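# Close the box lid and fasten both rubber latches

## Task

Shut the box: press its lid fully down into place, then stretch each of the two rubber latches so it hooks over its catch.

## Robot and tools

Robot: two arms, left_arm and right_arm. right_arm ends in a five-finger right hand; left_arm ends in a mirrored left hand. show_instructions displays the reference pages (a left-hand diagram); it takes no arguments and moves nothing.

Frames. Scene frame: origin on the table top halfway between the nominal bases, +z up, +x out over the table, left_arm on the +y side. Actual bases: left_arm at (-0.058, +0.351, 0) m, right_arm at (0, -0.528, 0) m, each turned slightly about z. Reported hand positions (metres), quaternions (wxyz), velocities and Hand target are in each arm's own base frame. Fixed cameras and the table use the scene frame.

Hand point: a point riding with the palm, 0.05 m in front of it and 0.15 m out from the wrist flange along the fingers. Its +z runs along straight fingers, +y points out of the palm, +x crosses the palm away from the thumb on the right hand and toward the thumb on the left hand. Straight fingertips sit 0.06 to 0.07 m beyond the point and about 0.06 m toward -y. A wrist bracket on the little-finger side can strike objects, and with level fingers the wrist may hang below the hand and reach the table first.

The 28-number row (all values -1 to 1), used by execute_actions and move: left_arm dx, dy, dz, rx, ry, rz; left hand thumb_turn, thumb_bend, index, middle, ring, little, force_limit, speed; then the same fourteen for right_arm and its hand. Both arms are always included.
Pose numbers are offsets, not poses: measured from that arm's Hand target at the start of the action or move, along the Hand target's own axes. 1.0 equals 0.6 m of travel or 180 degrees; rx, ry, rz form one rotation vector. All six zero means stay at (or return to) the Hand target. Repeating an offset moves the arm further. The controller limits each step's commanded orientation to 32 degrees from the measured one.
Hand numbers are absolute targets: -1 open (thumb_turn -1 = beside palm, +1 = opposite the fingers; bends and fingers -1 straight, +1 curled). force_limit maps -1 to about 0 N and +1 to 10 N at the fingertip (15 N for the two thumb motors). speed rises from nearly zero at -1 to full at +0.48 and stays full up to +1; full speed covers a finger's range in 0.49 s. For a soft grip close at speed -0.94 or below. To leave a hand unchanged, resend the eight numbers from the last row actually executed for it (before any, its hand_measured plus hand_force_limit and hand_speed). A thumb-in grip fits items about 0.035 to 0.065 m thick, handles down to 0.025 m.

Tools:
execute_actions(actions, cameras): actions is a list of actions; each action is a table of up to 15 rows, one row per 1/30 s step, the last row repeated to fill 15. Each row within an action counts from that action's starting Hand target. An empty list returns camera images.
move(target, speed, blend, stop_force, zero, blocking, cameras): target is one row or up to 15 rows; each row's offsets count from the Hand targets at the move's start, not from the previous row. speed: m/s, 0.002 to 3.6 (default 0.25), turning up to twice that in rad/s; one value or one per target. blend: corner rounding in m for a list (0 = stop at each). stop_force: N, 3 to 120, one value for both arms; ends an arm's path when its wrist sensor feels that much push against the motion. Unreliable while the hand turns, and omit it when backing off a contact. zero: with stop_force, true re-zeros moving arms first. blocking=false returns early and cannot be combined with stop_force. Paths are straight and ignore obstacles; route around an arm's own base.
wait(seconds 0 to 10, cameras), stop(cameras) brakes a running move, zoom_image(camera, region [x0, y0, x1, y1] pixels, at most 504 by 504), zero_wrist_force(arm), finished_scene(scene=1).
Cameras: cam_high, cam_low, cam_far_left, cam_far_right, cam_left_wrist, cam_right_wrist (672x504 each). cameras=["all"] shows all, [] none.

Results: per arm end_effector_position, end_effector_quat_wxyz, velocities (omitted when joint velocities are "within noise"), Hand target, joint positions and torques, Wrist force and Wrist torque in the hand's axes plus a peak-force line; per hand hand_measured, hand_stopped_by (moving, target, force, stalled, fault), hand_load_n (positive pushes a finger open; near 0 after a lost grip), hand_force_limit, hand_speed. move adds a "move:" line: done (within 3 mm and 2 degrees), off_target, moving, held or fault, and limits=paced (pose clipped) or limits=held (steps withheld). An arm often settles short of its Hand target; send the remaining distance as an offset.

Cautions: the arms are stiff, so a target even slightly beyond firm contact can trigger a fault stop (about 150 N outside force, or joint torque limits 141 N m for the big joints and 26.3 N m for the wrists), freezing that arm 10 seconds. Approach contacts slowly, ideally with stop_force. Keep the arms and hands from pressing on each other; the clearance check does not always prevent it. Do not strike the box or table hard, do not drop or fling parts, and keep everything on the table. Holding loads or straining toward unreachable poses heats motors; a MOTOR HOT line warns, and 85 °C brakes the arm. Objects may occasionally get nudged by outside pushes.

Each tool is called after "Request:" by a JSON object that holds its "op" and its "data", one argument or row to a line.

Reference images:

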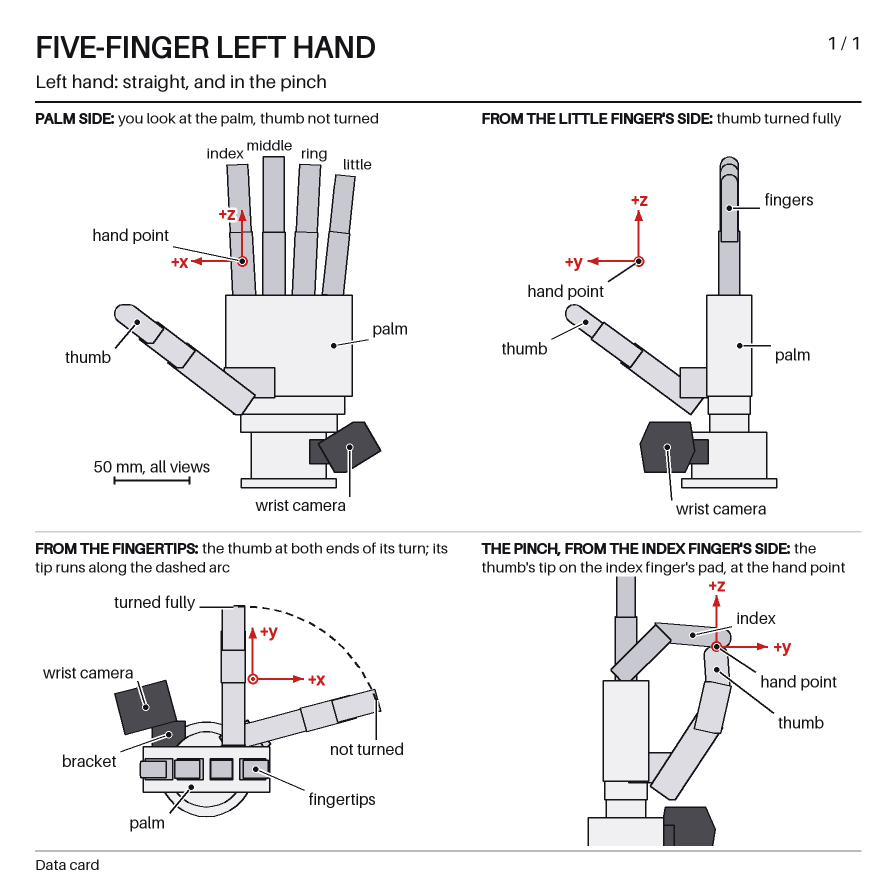

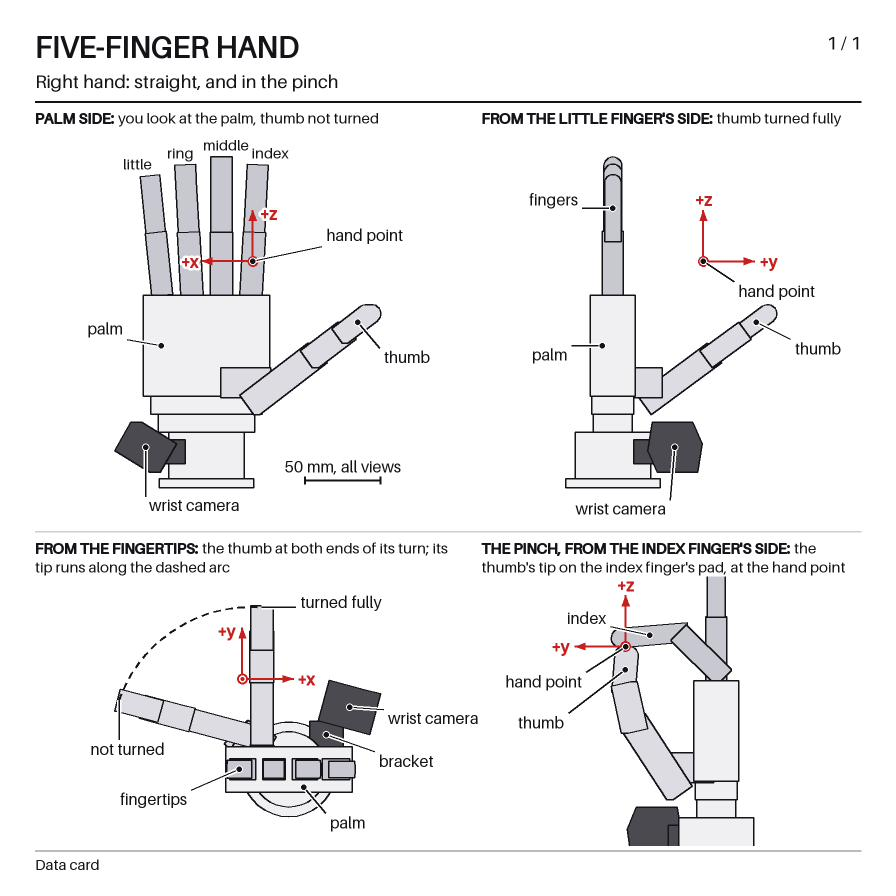

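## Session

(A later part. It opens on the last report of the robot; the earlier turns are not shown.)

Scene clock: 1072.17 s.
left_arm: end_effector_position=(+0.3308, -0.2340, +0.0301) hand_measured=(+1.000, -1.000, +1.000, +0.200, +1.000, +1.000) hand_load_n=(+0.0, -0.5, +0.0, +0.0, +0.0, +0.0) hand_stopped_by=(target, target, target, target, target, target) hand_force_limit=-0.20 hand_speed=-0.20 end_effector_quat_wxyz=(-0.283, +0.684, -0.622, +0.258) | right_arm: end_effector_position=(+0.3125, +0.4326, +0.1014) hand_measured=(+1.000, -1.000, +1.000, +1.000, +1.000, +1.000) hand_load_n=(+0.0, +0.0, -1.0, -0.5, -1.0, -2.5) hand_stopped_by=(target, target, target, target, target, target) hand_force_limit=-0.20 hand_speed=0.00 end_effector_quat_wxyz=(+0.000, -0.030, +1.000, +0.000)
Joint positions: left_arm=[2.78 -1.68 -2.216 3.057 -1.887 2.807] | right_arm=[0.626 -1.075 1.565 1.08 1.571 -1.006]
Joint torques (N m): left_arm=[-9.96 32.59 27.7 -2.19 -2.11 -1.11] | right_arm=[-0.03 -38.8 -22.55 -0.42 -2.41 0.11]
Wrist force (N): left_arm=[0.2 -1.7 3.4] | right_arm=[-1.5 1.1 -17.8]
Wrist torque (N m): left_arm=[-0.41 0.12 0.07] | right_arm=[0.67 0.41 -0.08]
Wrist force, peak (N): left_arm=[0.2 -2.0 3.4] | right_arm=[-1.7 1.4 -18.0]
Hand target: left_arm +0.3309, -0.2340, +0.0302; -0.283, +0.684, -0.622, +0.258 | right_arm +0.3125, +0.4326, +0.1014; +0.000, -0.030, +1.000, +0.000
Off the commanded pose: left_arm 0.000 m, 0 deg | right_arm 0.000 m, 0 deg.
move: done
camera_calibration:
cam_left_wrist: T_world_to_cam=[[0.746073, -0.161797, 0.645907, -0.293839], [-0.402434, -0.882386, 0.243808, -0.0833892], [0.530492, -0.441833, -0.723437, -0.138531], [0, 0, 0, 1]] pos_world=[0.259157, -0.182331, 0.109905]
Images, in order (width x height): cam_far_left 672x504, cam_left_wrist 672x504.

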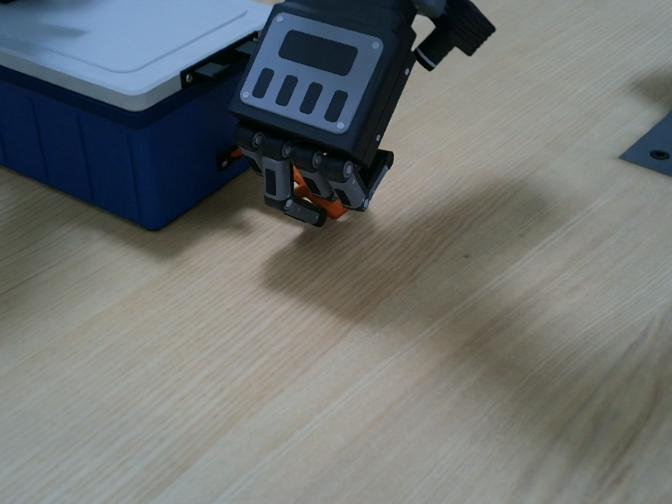

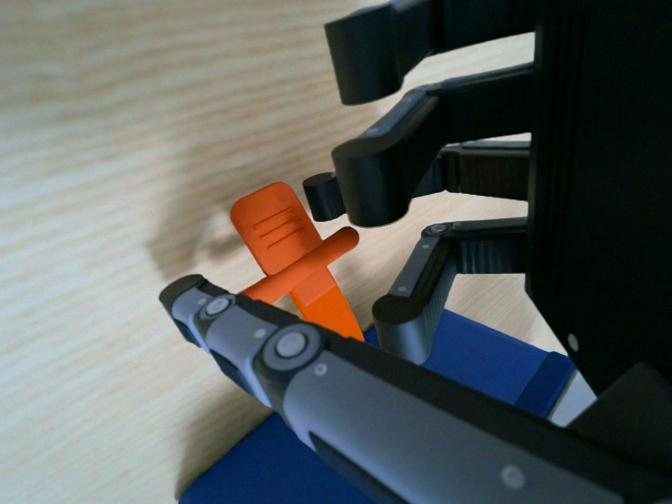

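Request:
{"op": "move", "data": {
  "target": [0,0.0024,0.0118,0,0,0,1,-1,1,0.2,1,1,-0.2,-0.2,0,0,0,0,0,0,1,-1,1,1,1,1,-0.2,0],
  "speed": 0.05,
  "cameras": ["cam_far_left","cam_left_wrist"]
}}

Request:
{"op": "zoom_image", "data": {
  "camera": "cam_far_left",
  "region": [180, 20, 420, 240]
}}

Request:
{"op": "zoom_image", "data": {
  "camera": "cam_left_wrist",
  "region": [120, 120, 420, 360]
}}

Scene clock: 1078.90 s.
left_arm: end_effector_position=(+0.3349, -0.2336, +0.0241) hand_measured=(+1.000, -1.000, +1.000, +0.200, +1.000, +1.000) hand_load_n=(+0.0, +0.0, +0.0, +0.0, +0.0, +0.0) hand_stopped_by=(target, target, target, target, target, target) hand_force_limit=-0.20 hand_speed=-0.20 end_effector_quat_wxyz=(-0.283, +0.684, -0.622, +0.258) | right_arm: end_effector_position=(+0.3125, +0.4326, +0.1014) hand_measured=(+1.000, -1.000, +1.000, +1.000, +1.000, +1.000) hand_load_n=(+0.0, +0.0, -1.5, -0.5, -1.0, -2.5) hand_stopped_by=(target, target, target, target, target, target) hand_force_limit=-0.20 hand_speed=0.00 end_effector_quat_wxyz=(+0.000, -0.030, +1.000, +0.000)
Joint positions: left_arm=[2.787 -1.698 -2.216 3.077 -1.882 2.813] | right_arm=[0.626 -1.075 1.565 1.08 1.571 -1.006]
Joint torques (N m): left_arm=[-3.22 33.82 3.42 -2.61 0 0.1] | right_arm=[-1.11 -39.31 -22.63 -0.44 -2.36 0.34]
Wrist force (N): left_arm=[0.2 -1.5 3.2] | right_arm=[-1.5 1.4 -17.9]
Wrist torque (N m): left_arm=[-0.37 0.12 0.06] | right_arm=[0.70 0.42 -0.08]
Wrist force, peak (N): left_arm=[0.4 -1.7 3.5] | right_arm=[-1.6 1.3 -18.0]
Hand target: left_arm +0.3348, -0.2336, +0.0242; -0.283, +0.684, -0.622, +0.258 | right_arm +0.3125, +0.4326, +0.1014; +0.000, -0.030, +1.000, +0.000
Off the commanded pose: left_arm 0.000 m, 0 deg | right_arm 0.000 m, 0 deg.
move: done
camera_calibration:
cam_left_wrist: T_world_to_cam=[[0.745887, -0.161733, 0.646139, -0.292856], [-0.40252, -0.882348, 0.243802, -0.0798686], [0.530689, -0.441932, -0.723233, -0.145034], [0, 0, 0, 1]] pos_world=[0.263257, -0.181931, 0.103804]
Images, in order (width x height): cam_far_left 672x504, cam_left_wrist 672x504.

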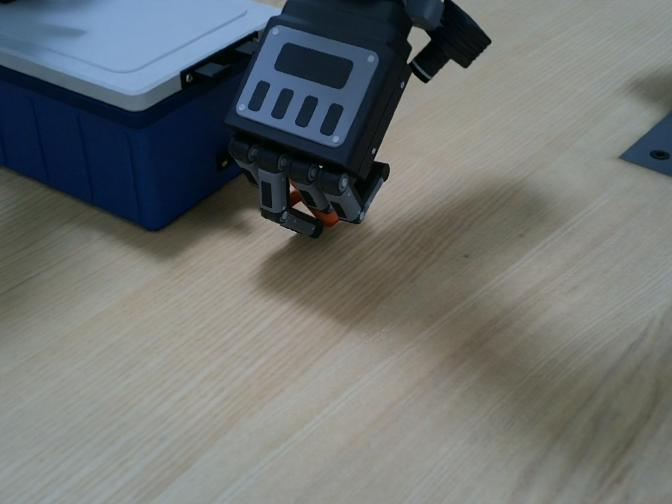

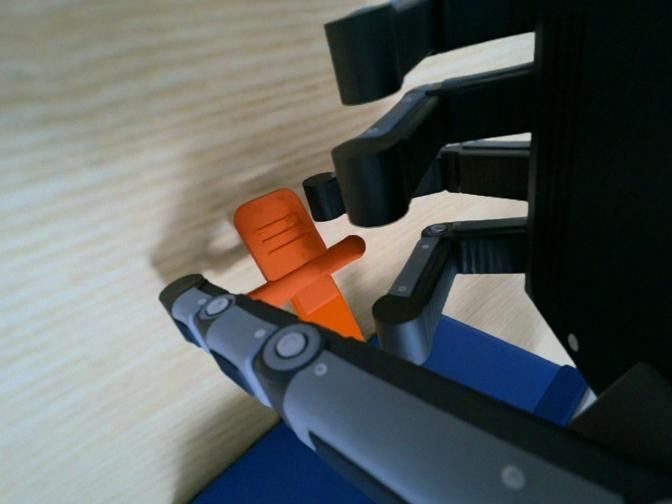

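Scaled by 2.100 from the camera's 672x504 image, which has a finer 960x720 frame.

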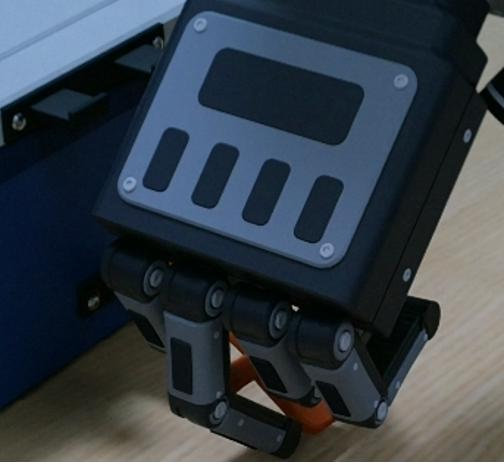

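Scaled by 1.680 from the camera's 672x504 image, which has a finer 960x720 frame.

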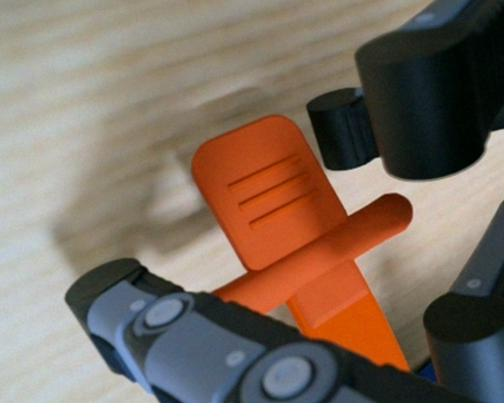

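Request:
{"op": "execute_actions", "data": {
  "actions": [
    [[0,0,0,0,0,0,1,-0.7,1,0.2,1,1,-0.4,-0.7,0,0,0,0,0,0,1,-1,1,1,1,1,-0.2,0]]
  ],
  "cameras": ["cam_far_left","cam_left_wrist"]
}}

Request:
{"op": "zoom_image", "data": {
  "camera": "cam_left_wrist",
  "region": [120, 120, 420, 360]
}}

Scene clock: 1081.93 s.
left_arm: end_effector_position=(+0.3348, -0.2336, +0.0242) hand_measured=(+1.000, -0.876, +1.000, +0.200, +1.000, +1.000) hand_load_n=(+2.0, +5.0, +0.0, +4.5, +0.0, +0.0) hand_stopped_by=(target, force, target, target, target, target) hand_force_limit=-0.40 hand_speed=-0.70 end_effector_quat_wxyz=(-0.283, +0.684, -0.622, +0.258) | right_arm: end_effector_position=(+0.3125, +0.4326, +0.1014) hand_measured=(+1.000, -1.000, +1.000, +1.000, +1.000, +1.000) hand_load_n=(+0.0, +0.0, -1.0, -0.5, -1.0, -2.5) hand_stopped_by=(target, target, target, target, target, target) hand_force_limit=-0.20 hand_speed=0.00 end_effector_quat_wxyz=(+0.000, -0.030, +1.000, +0.000)
Joint positions: left_arm=[2.787 -1.698 -2.216 3.077 -1.882 2.813] | right_arm=[0.626 -1.075 1.565 1.08 1.571 -1.006]
Joint torques (N m): left_arm=[-8 34.31 4.2 -3.15 -1.59 -0.74] | right_arm=[-0.87 -39.68 -22.16 -0.6 -2.21 0.42]
Wrist force (N): left_arm=[0.2 -1.1 3.2] | right_arm=[-1.1 1.5 -16.9]
Wrist torque (N m): left_arm=[-0.37 0.13 0.06] | right_arm=[0.72 0.40 -0.07]
Wrist force, peak (N): left_arm=[0.3 -1.8 3.5] | right_arm=[-1.7 1.4 -18.1]
Hand target: left_arm +0.3348, -0.2336, +0.0242; -0.283, +0.684, -0.622, +0.258 | right_arm +0.3125, +0.4326, +0.1014; +0.000, -0.030, +1.000, +0.000
Off the commanded pose: left_arm 0.000 m, 0 deg | right_arm 0.000 m, 0 deg.
camera_calibration:
cam_left_wrist: T_world_to_cam=[[0.745921, -0.161761, 0.646093, -0.292855], [-0.402507, -0.882359, 0.243784, -0.0799367], [0.530651, -0.4419, -0.72328, -0.144888], [0, 0, 0, 1]] pos_world=[0.263157, -0.181931, 0.103904]
Images, in order (width x height): cam_far_left 672x504, cam_left_wrist 672x504.

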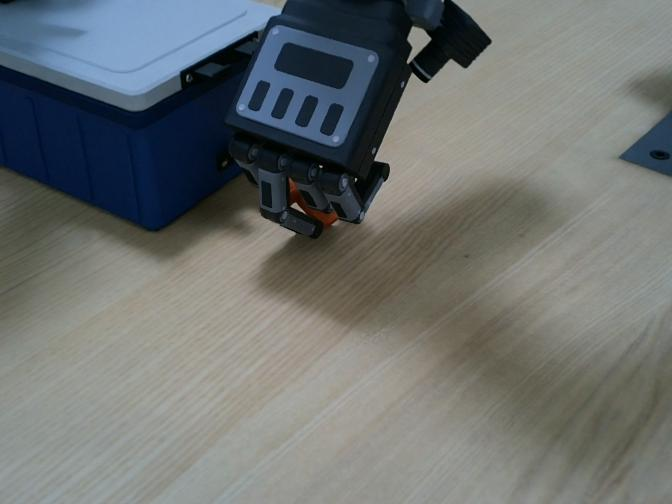

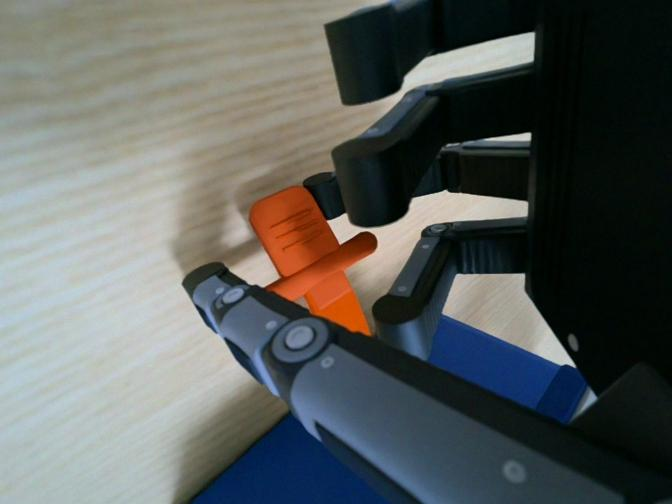

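Scaled by 1.680 from the camera's 672x504 image, which has a finer 960x720 frame.

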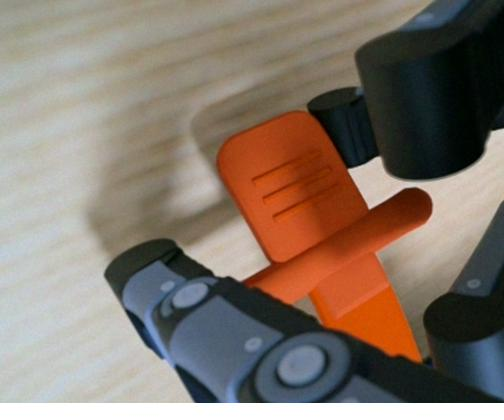

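Request:
{"op": "move", "data": {
  "target": [
    [0,0,0,0,0,0,1,-1,1,0.2,1,1,-0.4,-0.2,0,0,0,0,0,0,1,-1,1,1,1,1,-0.2,0],
    [-0.0075,0,0,0,0,0,1,-1,1,0.2,1,1,-0.4,-0.7,0,0,0,0,0,0,1,-1,1,1,1,1,-0.2,0],
    [-0.0075,0,0,0,0,0,1,-0.7,1,0.2,1,1,-0.4,-0.7,0,0,0,0,0,0,1,-1,1,1,1,1,-0.2,0]
  ],
  "speed": 0.05,
  "cameras": ["cam_far_left","cam_left_wrist"]
}}

Request:
{"op": "zoom_image", "data": {
  "camera": "cam_left_wrist",
  "region": [120, 120, 420, 360]
}}

Scene clock: 1090.93 s.
left_arm: end_effector_position=(+0.3344, -0.2292, +0.0242) hand_measured=(+1.000, -0.700, +1.000, +0.200, +1.000, +1.000) hand_load_n=(+0.0, +0.0, +0.5, +0.0, +0.0, +0.0) hand_stopped_by=(target, target, target, target, target, target) hand_force_limit=-0.40 hand_speed=-0.70 end_effector_quat_wxyz=(-0.283, +0.684, -0.622, +0.258) | right_arm: end_effector_position=(+0.3125, +0.4326, +0.1014) hand_measured=(+1.000, -1.000, +1.000, +1.000, +1.000, +1.000) hand_load_n=(+0.0, +0.0, -1.0, -0.5, -1.5, -2.5) hand_stopped_by=(target, target, target, target, target, target) hand_force_limit=-0.20 hand_speed=0.00 end_effector_quat_wxyz=(+0.000, -0.030, +1.000, +0.000)
Joint positions: left_arm=[2.803 -1.688 -2.227 3.081 -1.872 2.825] | right_arm=[0.626 -1.075 1.565 1.08 1.571 -1.006]
Joint torques (N m): left_arm=[-9.08 10.01 27.59 -2.86 -1.91 -1.07] | right_arm=[0.1 -39.02 -21.58 -0.49 -2.35 0.3]
Wrist force (N): left_arm=[0.1 -1.5 3.2] | right_arm=[-1.5 1.7 -17.8]
Wrist torque (N m): left_arm=[-0.39 0.12 0.06] | right_arm=[0.74 0.40 -0.06]
Wrist force, peak (N): left_arm=[0.1 -1.7 3.7] | right_arm=[-1.6 1.2 -18.0]
Hand target: left_arm +0.3344, -0.2292, +0.0242; -0.283, +0.684, -0.622, +0.258 | right_arm +0.3125, +0.4326, +0.1014; +0.000, -0.030, +1.000, +0.000
Off the commanded pose: left_arm 0.000 m, 0 deg | right_arm 0.000 m, 0 deg.
move: done
camera_calibration:
cam_left_wrist: T_world_to_cam=[[0.745887, -0.161733, 0.646139, -0.29182], [-0.40252, -0.882348, 0.243802, -0.0761237], [0.530689, -0.441932, -0.723233, -0.142708], [0, 0, 0, 1]] pos_world=[0.262757, -0.177431, 0.103904]
Images, in order (width x height): cam_far_left 672x504, cam_left_wrist 672x504.

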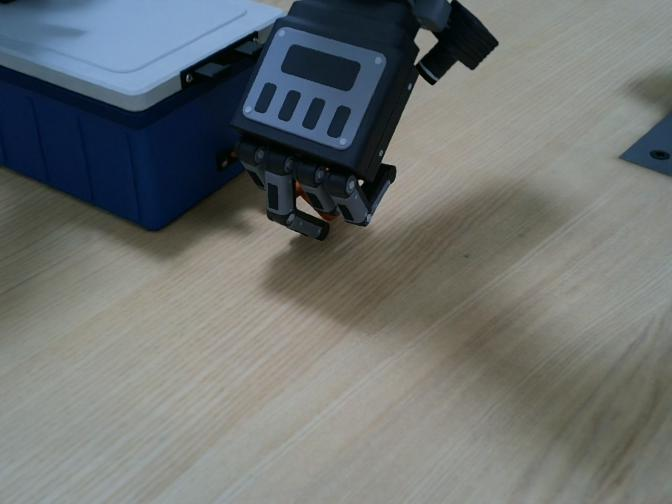

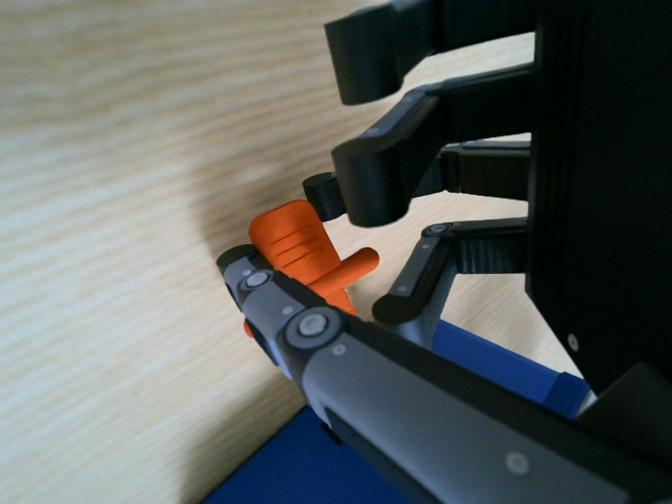

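Scaled by 1.680 from the camera's 672x504 image, which has a finer 960x720 frame.

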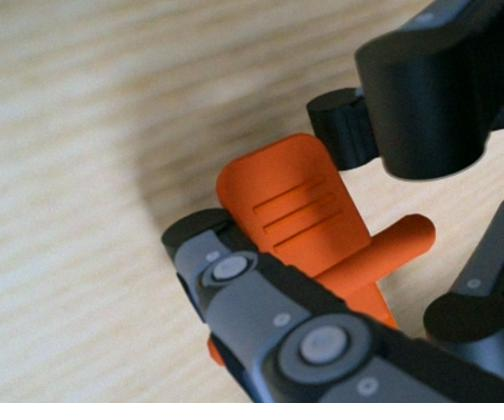

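Request:
{"op": "execute_actions", "data": {
  "actions": [
    [[0,0,0,0,0,0,1,-0.4,1,0.2,1,1,-0.3,-0.85,0,0,0,0,0,0,1,-1,1,1,1,1,-0.2,0]]
  ],
  "cameras": ["cam_far_left","cam_left_wrist"]
}}

Request:
{"op": "zoom_image", "data": {
  "camera": "cam_left_wrist",
  "region": [120, 120, 420, 360]
}}

Request:
{"op": "zoom_image", "data": {
  "camera": "cam_far_left",
  "region": [180, 120, 400, 260]
}}

Scene clock: 1097.80 s.
left_arm: end_effector_position=(+0.3344, -0.2292, +0.0242) hand_measured=(+1.000, -0.604, +1.000, +0.200, +1.000, +1.000) hand_load_n=(+1.0, +5.0, +0.0, +4.0, +0.0, +0.0) hand_stopped_by=(target, force, target, target, target, target) hand_force_limit=-0.30 hand_speed=-0.85 end_effector_quat_wxyz=(-0.283, +0.684, -0.622, +0.258) | right_arm: end_effector_position=(+0.3125, +0.4326, +0.1014) hand_measured=(+1.000, -1.000, +1.000, +1.000, +1.000, +1.000) hand_load_n=(+0.0, +0.0, -1.0, -0.5, -1.0, -2.5) hand_stopped_by=(target, target, target, target, target, target) hand_force_limit=-0.20 hand_speed=0.00 end_effector_quat_wxyz=(+0.000, -0.030, +1.000, +0.000)
Joint positions: left_arm=[2.803 -1.688 -2.227 3.081 -1.872 2.825] | right_arm=[0.626 -1.075 1.565 1.08 1.571 -1.006]
Joint torques (N m): left_arm=[-8.54 10.04 26.4 -2.98 -1.96 -1.03] | right_arm=[-1.18 -39.69 -22.24 -0.46 -2.64 0.49]
Wrist force (N): left_arm=[0.3 -1.7 3.1] | right_arm=[-1.6 1.4 -17.8]
Wrist torque (N m): left_arm=[-0.43 0.11 0.08] | right_arm=[0.70 0.43 -0.09]
Wrist force, peak (N): left_arm=[0.2 -1.7 3.5] | right_arm=[-1.6 1.4 -18.1]
Hand target: left_arm +0.3344, -0.2292, +0.0242; -0.283, +0.684, -0.622, +0.258 | right_arm +0.3125, +0.4326, +0.1014; +0.000, -0.030, +1.000, +0.000
Off the commanded pose: left_arm 0.000 m, 0 deg | right_arm 0.000 m, 0 deg.
camera_calibration:
cam_left_wrist: T_world_to_cam=[[0.745887, -0.161733, 0.646139, -0.29182], [-0.40252, -0.882348, 0.243802, -0.0761237], [0.530689, -0.441932, -0.723233, -0.142708], [0, 0, 0, 1]] pos_world=[0.262757, -0.177431, 0.103904]
Images, in order (width x height): cam_far_left 672x504, cam_left_wrist 672x504.

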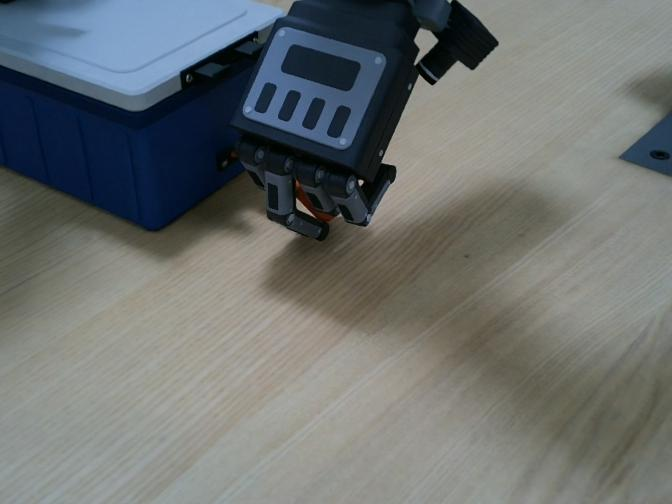

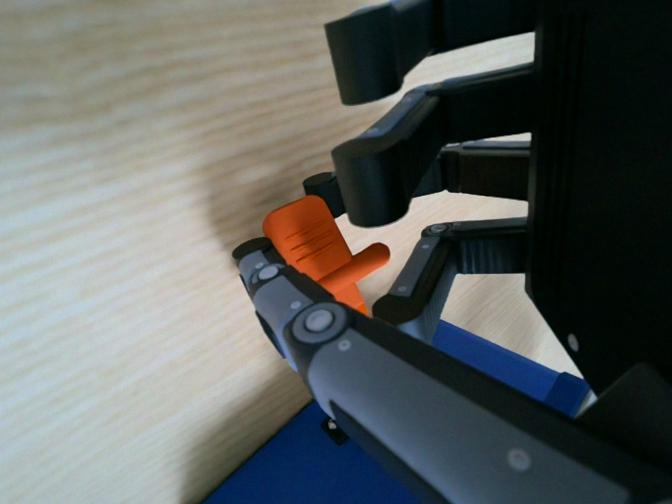

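Scaled by 1.680 from the camera's 672x504 image, which has a finer 960x720 frame.

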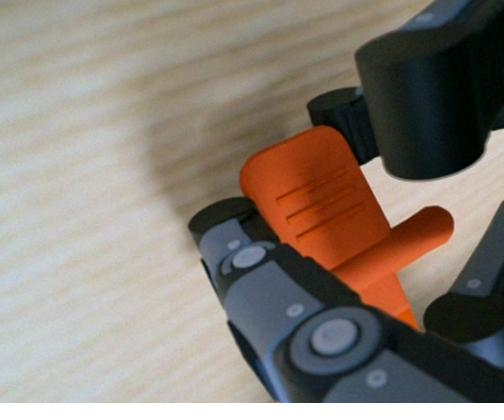

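Scaled by 2.291 from the camera's 672x504 image, which has a finer 960x720 frame.

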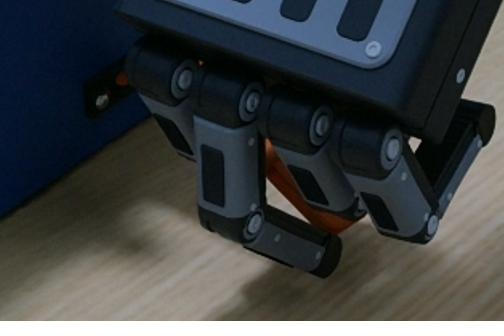

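Request:
{"op": "execute_actions", "data": {
  "actions": [
    [[0,0,0,0,0,0,1,-0.3,1,0.2,1,1,0.3,-0.85,0,0,0,0,0,0,1,-1,1,1,1,1,-0.2,0]]
  ],
  "cameras": ["cam_left_wrist"]
}}

Request:
{"op": "zoom_image", "data": {
  "camera": "cam_left_wrist",
  "region": [120, 120, 420, 360]
}}

Scene clock: 1101.17 s.
left_arm: end_effector_position=(+0.3344, -0.2292, +0.0242) hand_measured=(+1.000, -0.572, +1.000, +0.200, +1.000, +1.000) hand_load_n=(+2.5, +9.5, +0.0, +7.0, +0.0, +0.0) hand_stopped_by=(target, force, target, target, target, target) hand_force_limit=0.30 hand_speed=-0.85 end_effector_quat_wxyz=(-0.283, +0.684, -0.622, +0.258) | right_arm: end_effector_position=(+0.3125, +0.4326, +0.1014) hand_measured=(+1.000, -1.000, +1.000, +1.000, +1.000, +1.000) hand_load_n=(+0.0, +0.0, -1.5, -0.5, -1.0, -2.5) hand_stopped_by=(target, target, target, target, target, target) hand_force_limit=-0.20 hand_speed=0.00 end_effector_quat_wxyz=(+0.000, -0.030, +1.000, +0.000)
Joint positions: left_arm=[2.803 -1.688 -2.227 3.081 -1.872 2.825] | right_arm=[0.626 -1.075 1.565 1.08 1.571 -1.006]
Joint torques (N m): left_arm=[-8.1 10.72 24.12 -2.85 -1.98 -1.08] | right_arm=[-1.11 -39.77 -21.61 -0.39 -2.54 0.5]
Wrist force (N): left_arm=[0.3 -0.9 3.2] | right_arm=[-1.2 1.4 -16.8]
Wrist torque (N m): left_arm=[-0.38 0.12 0.07] | right_arm=[0.72 0.41 -0.07]
Wrist force, peak (N): left_arm=[0.2 -1.5 3.3] | right_arm=[-1.7 1.3 -18.1]
Hand target: left_arm +0.3344, -0.2292, +0.0242; -0.283, +0.684, -0.622, +0.258 | right_arm +0.3125, +0.4326, +0.1014; +0.000, -0.030, +1.000, +0.000
Off the commanded pose: left_arm 0.000 m, 0 deg | right_arm 0.000 m, 0 deg.
camera_calibration:
cam_left_wrist: T_world_to_cam=[[0.745887, -0.161733, 0.646139, -0.29182], [-0.40252, -0.882348, 0.243802, -0.0761237], [0.530689, -0.441932, -0.723233, -0.142708], [0, 0, 0, 1]] pos_world=[0.262757, -0.177431, 0.103904]
Images, in order (width x height): cam_left_wrist 672x504.

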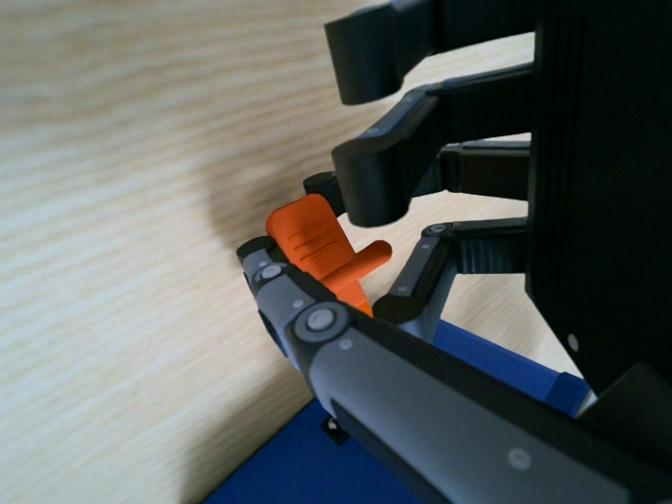

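Scaled by 1.680 from the camera's 672x504 image, which has a finer 960x720 frame.

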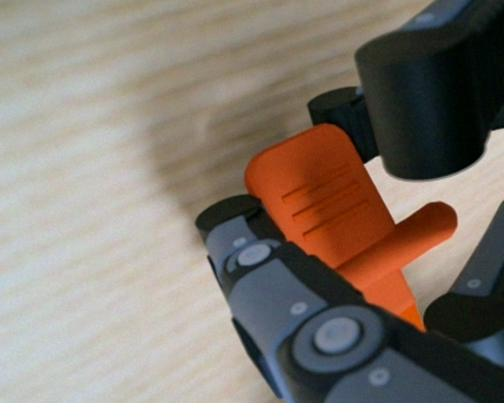

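Request:
{"op": "move", "data": {
  "target": [
    [0,-0.0283,-0.0283,0,0,0,1,-0.3,1,0.2,1,1,0.3,-0.85,0,0,0,0,0,0,1,-1,1,1,1,1,-0.2,0],
    [0.016,-0.0542,-0.0542,0,0,0,1,-0.3,1,0.2,1,1,0.3,-0.85,0,0,0,0,0,0,1,-1,1,1,1,1,-0.2,0]
  ],
  "speed": 0.06,
  "blend": [0.005,0],
  "cameras": ["cam_far_left","cam_left_wrist"]
}}

Request:
{"op": "zoom_image", "data": {
  "camera": "cam_left_wrist",
  "region": [120, 120, 420, 360]
}}

Request:
{"op": "zoom_image", "data": {
  "camera": "cam_far_left",
  "region": [160, 0, 400, 240]
}}

Scene clock: 1115.93 s.
left_arm: end_effector_position=(+0.3354, -0.2387, +0.0703) hand_measured=(+1.000, -0.572, +1.000, +0.200, +1.000, +1.000) hand_load_n=(+2.5, +10.0, -0.5, +7.5, +0.0, +0.0) hand_stopped_by=(target, force, target, target, target, target) hand_force_limit=0.30 hand_speed=-0.85 end_effector_quat_wxyz=(-0.283, +0.684, -0.621, +0.258) | right_arm: end_effector_position=(+0.3125, +0.4326, +0.1014) hand_measured=(+1.000, -1.000, +1.000, +1.000, +1.000, +1.000) hand_load_n=(+0.0, +0.0, -1.0, +0.0, -1.0, -2.5) hand_stopped_by=(target, target, target, target, target, target) hand_force_limit=-0.20 hand_speed=0.00 end_effector_quat_wxyz=(+0.000, -0.030, +1.000, +0.000)
Joint positions: left_arm=[2.77 -1.623 -2.147 2.929 -1.894 2.799] | right_arm=[0.626 -1.075 1.565 1.08 1.571 -1.006]
Joint torques (N m): left_arm=[6.61 10.34 6.44 2.04 0.88 1.64] | right_arm=[-1.64 -39.29 -21.7 -0.32 -2.48 0.49]
Wrist force (N): left_arm=[1.2 -0.1 3.8] | right_arm=[-1.5 1.4 -17.4]
Wrist torque (N m): left_arm=[-0.35 0.09 0.13] | right_arm=[0.72 0.43 -0.08]
Wrist force, peak (N): left_arm=[1.1 0.6 3.9] | right_arm=[-1.6 1.4 -18.1]
Hand target: left_arm +0.3353, -0.2387, +0.0702; -0.283, +0.684, -0.622, +0.258 | right_arm +0.3125, +0.4326, +0.1014; +0.000, -0.030, +1.000, +0.000
Off the commanded pose: left_arm 0.000 m, 0 deg | right_arm 0.000 m, 0 deg.
move: done
camera_calibration:
cam_left_wrist: T_world_to_cam=[[0.745643, -0.1617, 0.646428, -0.323803], [-0.402586, -0.882357, 0.243661, -0.0954336], [0.53098, -0.441927, -0.723022, -0.114196], [0, 0, 0, 1]] pos_world=[0.263657, -0.187032, 0.150002]
Images, in order (width x height): cam_far_left 672x504, cam_left_wrist 672x504.

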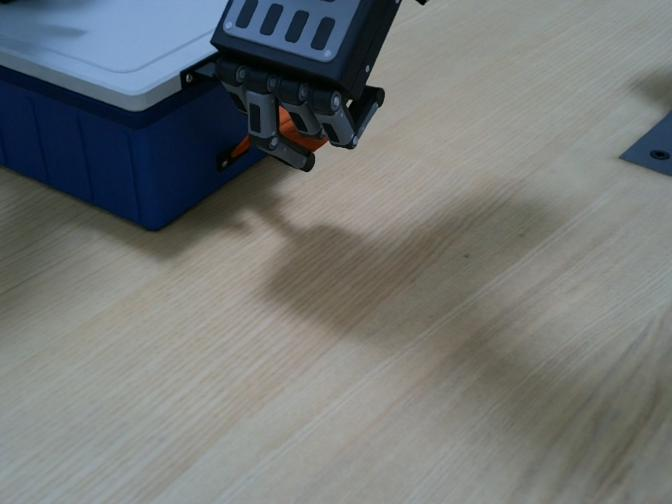

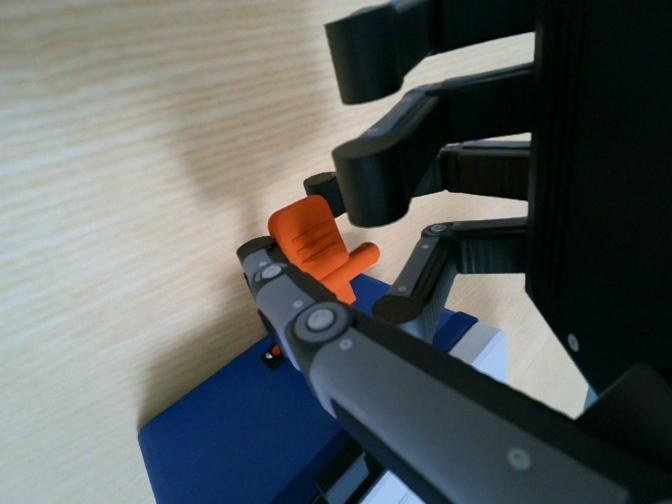

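Scaled by 1.680 from the camera's 672x504 image, which has a finer 960x720 frame.

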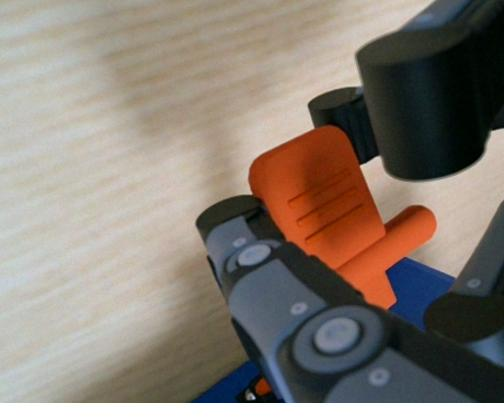

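Scaled by 2.100 from the camera's 672x504 image, which has a finer 960x720 frame.

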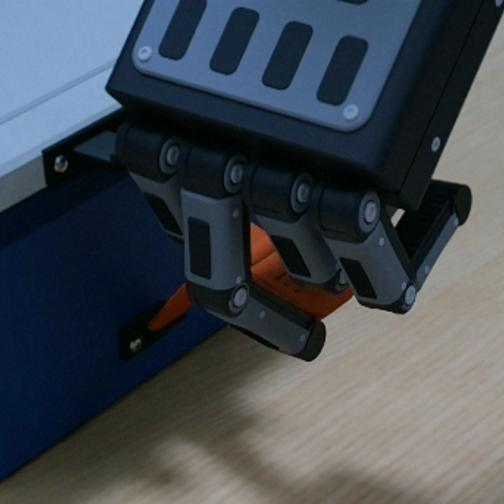

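Request:
{"op": "move", "data": {
  "target": [
    [0.0167,-0.0153,-0.0153,0,0,0,1,-0.3,1,0.2,1,1,0.3,-0.85,0,0,0,0,0,0,1,-1,1,1,1,1,-0.2,0],
    [0.0333,-0.0282,-0.0282,0,0,0,1,-0.3,1,0.2,1,1,0.3,-0.85,0,0,0,0,0,0,1,-1,1,1,1,1,-0.2,0]
  ],
  "speed": 0.06,
  "blend": [0.005,0],
  "cameras": ["cam_far_left","cam_left_wrist"]
}}

Request:
{"op": "zoom_image", "data": {
  "camera": "cam_left_wrist",
  "region": [120, 120, 420, 360]
}}

Request:
{"op": "zoom_image", "data": {
  "camera": "cam_far_left",
  "region": [160, 0, 400, 240]
}}

Scene clock: 1122.27 s.
left_arm: end_effector_position=(+0.3372, -0.2586, +0.0941) hand_measured=(+1.000, -0.572, +1.000, +0.200, +1.000, +1.000) hand_load_n=(+3.0, +7.0, +0.0, +5.0, +0.5, +0.0) hand_stopped_by=(target, force, target, target, target, target) hand_force_limit=0.30 hand_speed=-0.85 end_effector_quat_wxyz=(-0.283, +0.684, -0.622, +0.258) | right_arm: end_effector_position=(+0.3125, +0.4326, +0.1014) hand_measured=(+1.000, -1.000, +1.000, +1.000, +1.000, +1.000) hand_load_n=(+0.0, +0.0, -1.0, -0.5, -1.0, -2.5) hand_stopped_by=(target, target, target, target, target, target) hand_force_limit=-0.20 hand_speed=0.00 end_effector_quat_wxyz=(+0.000, -0.030, +1.000, +0.000)
Joint positions: left_arm=[2.706 -1.633 -2.068 2.842 -1.936 2.748] | right_arm=[0.626 -1.075 1.565 1.08 1.571 -1.006]
Joint torques (N m): left_arm=[7.33 26.6 9.02 2.2 1.23 1.93] | right_arm=[-0.27 -39.01 -21.94 -0.3 -2.31 0.56]
Wrist force (N): left_arm=[0.2 -0.7 4.0] | right_arm=[-1.6 1.5 -17.7]
Wrist torque (N m): left_arm=[-0.35 0.13 0.10] | right_arm=[0.72 0.44 -0.08]
Wrist force, peak (N): left_arm=[0.6 0.3 4.5] | right_arm=[-1.4 1.5 -18.2]
Hand target: left_arm +0.3372, -0.2586, +0.0941; -0.283, +0.684, -0.622, +0.258 | right_arm +0.3125, +0.4326, +0.1014; +0.000, -0.030, +1.000, +0.000
Off the commanded pose: left_arm 0.000 m, 0 deg | right_arm 0.000 m, 0 deg.
move: done
camera_calibration:
cam_left_wrist: T_world_to_cam=[[0.745944, -0.161859, 0.646042, -0.343852], [-0.40253, -0.882369, 0.243708, -0.117965], [0.530601, -0.441844, -0.723351, -0.10657], [0, 0, 0, 1]] pos_world=[0.265557, -0.206831, 0.173804]
Images, in order (width x height): cam_far_left 672x504, cam_left_wrist 672x504.

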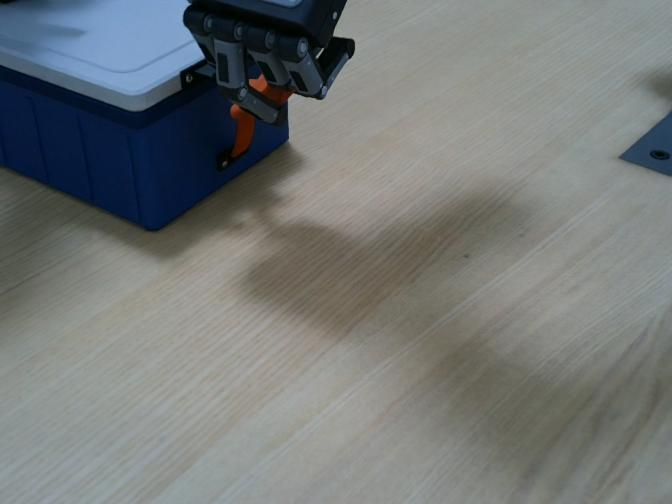

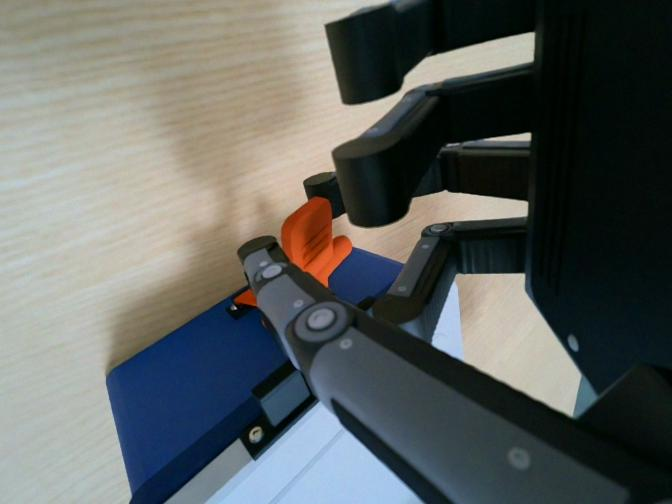

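Scaled by 1.680 from the camera's 672x504 image, which has a finer 960x720 frame.

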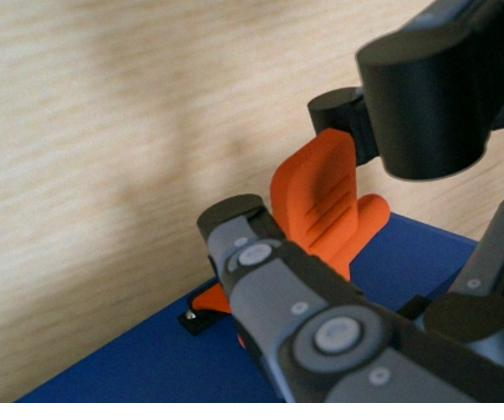

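Scaled by 2.100 from the camera's 672x504 image, which has a finer 960x720 frame.

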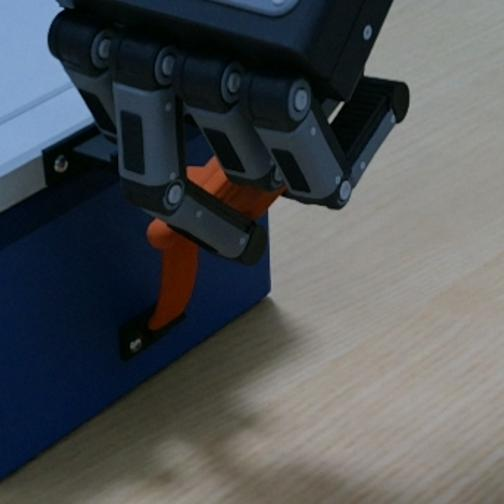

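Request:
{"op": "move", "data": {
  "target": [0,-0.0353,-0.0353,0,0,0,1,-0.3,1,0.2,1,1,0.3,-0.85,0,0,0,0,0,0,1,-1,1,1,1,1,-0.2,0],
  "speed": 0.05,
  "cameras": ["cam_far_left","cam_left_wrist"]
}}

Request:
{"op": "zoom_image", "data": {
  "camera": "cam_left_wrist",
  "region": [120, 120, 420, 360]
}}

Request:
{"op": "zoom_image", "data": {
  "camera": "cam_far_left",
  "region": [160, 0, 400, 240]
}}

Scene clock: 1138.13 s.
left_arm: end_effector_position=(+0.3373, -0.2586, +0.1242) hand_measured=(+1.000, -0.570, +1.000, +0.200, +1.000, +1.000) hand_load_n=(+0.5, +0.0, +0.0, +0.0, +0.0, +0.0) hand_stopped_by=(target, force, target, target, target, target) hand_force_limit=0.30 hand_speed=-0.85 end_effector_quat_wxyz=(-0.283, +0.684, -0.621, +0.258) | right_arm: end_effector_position=(+0.3125, +0.4326, +0.1014) hand_measured=(+1.000, -1.000, +1.000, +1.000, +1.000, +1.000) hand_load_n=(+0.0, +0.0, -1.0, -0.5, -1.0, -2.5) hand_stopped_by=(target, target, target, target, target, target) hand_force_limit=-0.20 hand_speed=0.00 end_effector_quat_wxyz=(+0.000, -0.030, +1.000, +0.000)
Joint positions: left_arm=[2.706 -1.593 -2.021 2.756 -1.936 2.748] | right_arm=[0.626 -1.075 1.565 1.08 1.571 -1.006]
Joint torques (N m): left_arm=[6.11 8.31 7.93 2.29 -0.3 0.88] | right_arm=[-0.53 -39.6 -22.15 -0.43 -2.5 0.66]
Wrist force (N): left_arm=[0.5 -1.5 3.7] | right_arm=[-1.6 1.4 -17.5]
Wrist torque (N m): left_arm=[-0.42 0.09 0.10] | right_arm=[0.72 0.45 -0.09]
Wrist force, peak (N): left_arm=[2.5 3.5 6.2] | right_arm=[-1.4 1.6 -18.1]
Hand target: left_arm +0.3372, -0.2585, +0.1241; -0.283, +0.684, -0.622, +0.258 | right_arm +0.3125, +0.4326, +0.1014; +0.000, -0.030, +1.000, +0.000
Off the commanded pose: left_arm 0.000 m, 0 deg | right_arm 0.000 m, 0 deg.
move: done
camera_calibration:
cam_left_wrist: T_world_to_cam=[[0.745694, -0.161683, 0.646374, -0.363263], [-0.402618, -0.882308, 0.243784, -0.125279], [0.530885, -0.442031, -0.723028, -0.0849783], [0, 0, 0, 1]] pos_world=[0.265557, -0.206831, 0.203903]
Images, in order (width x height): cam_far_left 672x504, cam_left_wrist 672x504.

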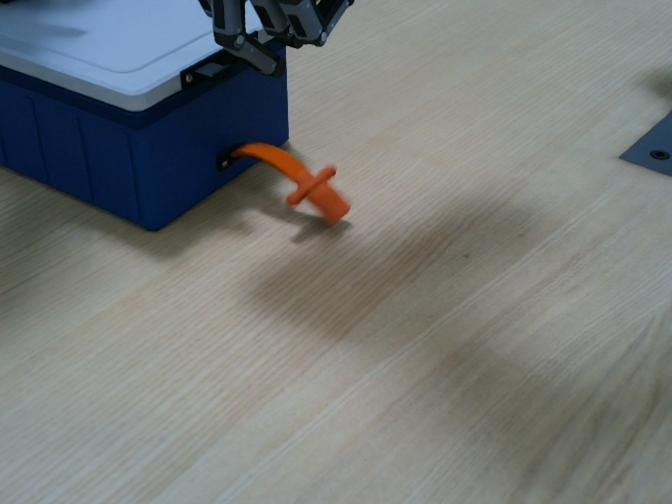

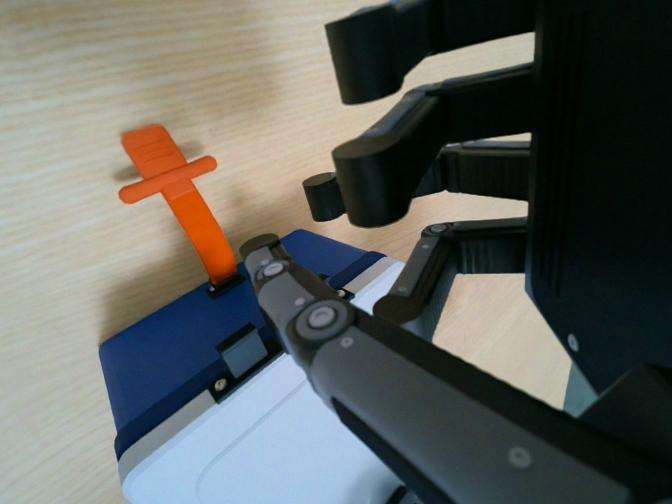

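Scaled by 1.680 from the camera's 672x504 image, which has a finer 960x720 frame.

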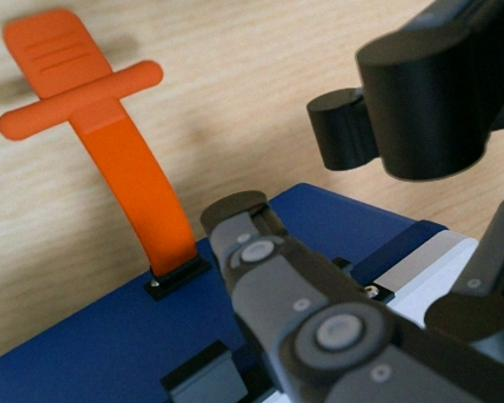

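Scaled by 2.100 from the camera's 672x504 image, which has a finer 960x720 frame.

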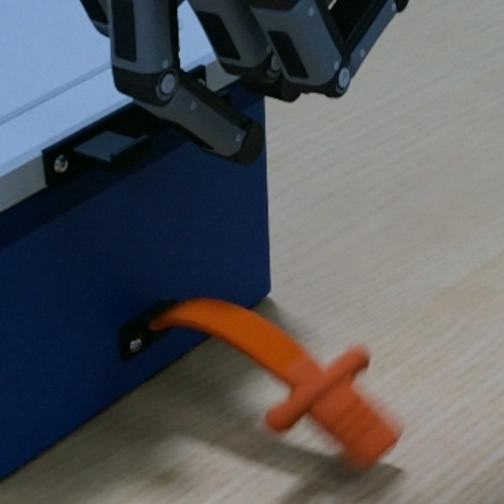

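Request:
{"op": "move", "data": {
  "target": [
    [-0.036,0,0,0,0,0,1,-1,1,0.2,1,1,0.3,-0.2,0,0,0,0,0,0,1,-1,1,1,1,1,-0.2,0],
    [-0.036,0.0871,0.0637,0,0.0432,0.0432,1,-1,1,0.2,1,1,0.3,-0.2,0,0,0,0,0,0,1,-1,1,1,1,1,-0.2,0]
  ],
  "speed": 0.1,
  "cameras": ["cam_far_left","cam_left_wrist"]
}}

Request:
{"op": "zoom_image", "data": {
  "camera": "cam_left_wrist",
  "region": [100, 120, 400, 360]
}}

Scene clock: 1171.83 s.
left_arm: end_effector_position=(+0.3252, -0.2380, +0.0600) hand_measured=(+1.000, -1.000, +1.000, +0.200, +1.000, +1.000) hand_load_n=(+0.0, +0.0, +0.0, +0.0, +0.0, +0.0) hand_stopped_by=(target, target, target, target, target, target) hand_force_limit=0.30 hand_speed=-0.20 end_effector_quat_wxyz=(+0.257, -0.621, +0.684, -0.284) | right_arm: end_effector_position=(+0.3125, +0.4326, +0.1014) hand_measured=(+1.000, -1.000, +1.000, +1.000, +1.000, +1.000) hand_load_n=(+0.0, +0.0, -1.0, -0.5, -1.0, -2.5) hand_stopped_by=(target, target, target, target, target, target) hand_force_limit=-0.20 hand_speed=0.00 end_effector_quat_wxyz=(+0.000, -0.030, +1.000, +0.000)
Joint positions: left_arm=[2.864 -1.57 -2.224 3 -1.698 3.012] | right_arm=[0.626 -1.075 1.565 1.08 1.571 -1.006]
Joint torques (N m): left_arm=[-9.3 30.32 29.65 -2.56 -1.35 -0.08] | right_arm=[-0.32 -39.01 -21.63 -0.5 -2.32 0.59]
Wrist force (N): left_arm=[0.3 -1.8 3.4] | right_arm=[-1.3 1.5 -17.4]
Wrist torque (N m): left_arm=[-0.42 0.09 0.16] | right_arm=[0.73 0.41 -0.07]
Wrist force, peak (N): left_arm=[0.5 -1.3 4.0] | right_arm=[-1.6 1.5 -18.1]
Hand target: left_arm +0.3253, -0.2380, +0.0601; +0.257, -0.621, +0.684, -0.284 | right_arm +0.3125, +0.4326, +0.1014; +0.000, -0.030, +1.000, +0.000
Off the commanded pose: left_arm 0.000 m, 0 deg | right_arm 0.000 m, 0 deg.
move: done
camera_calibration:
cam_left_wrist: T_world_to_cam=[[0.701482, -0.300959, 0.646023, -0.328178], [-0.563264, -0.789482, 0.243828, -0.0219387], [0.436641, -0.534923, -0.723327, -0.107358], [0, 0, 0, 1]] pos_world=[0.264731, -0.173517, 0.139705]
Images, in order (width x height): cam_far_left 672x504, cam_left_wrist 672x504.

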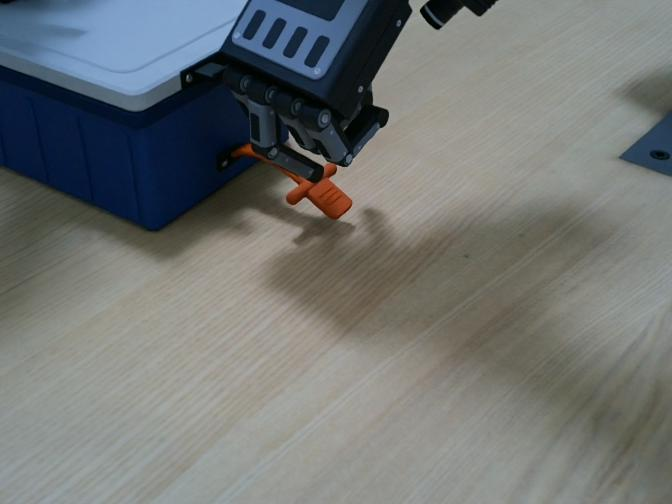

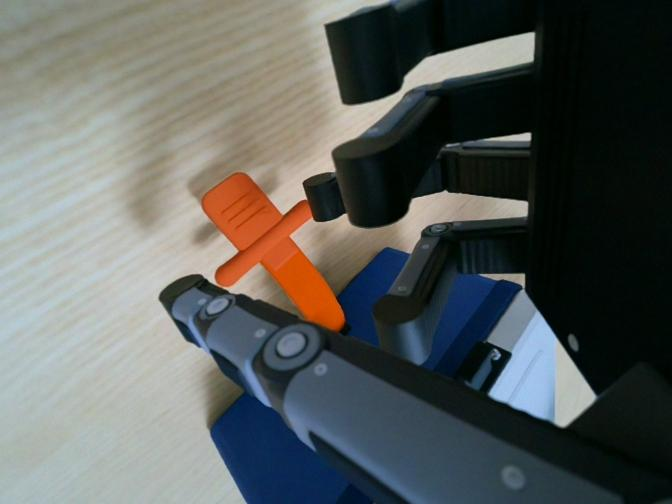

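Scaled by 1.680 from the camera's 672x504 image, which has a finer 960x720 frame.

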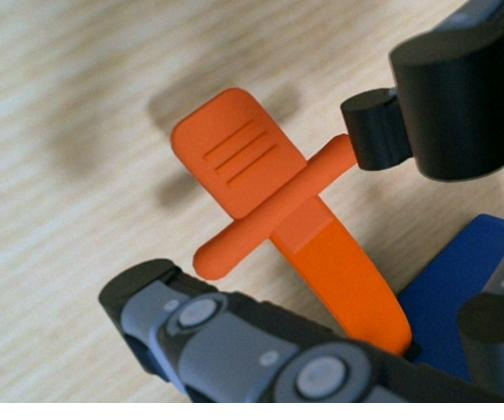

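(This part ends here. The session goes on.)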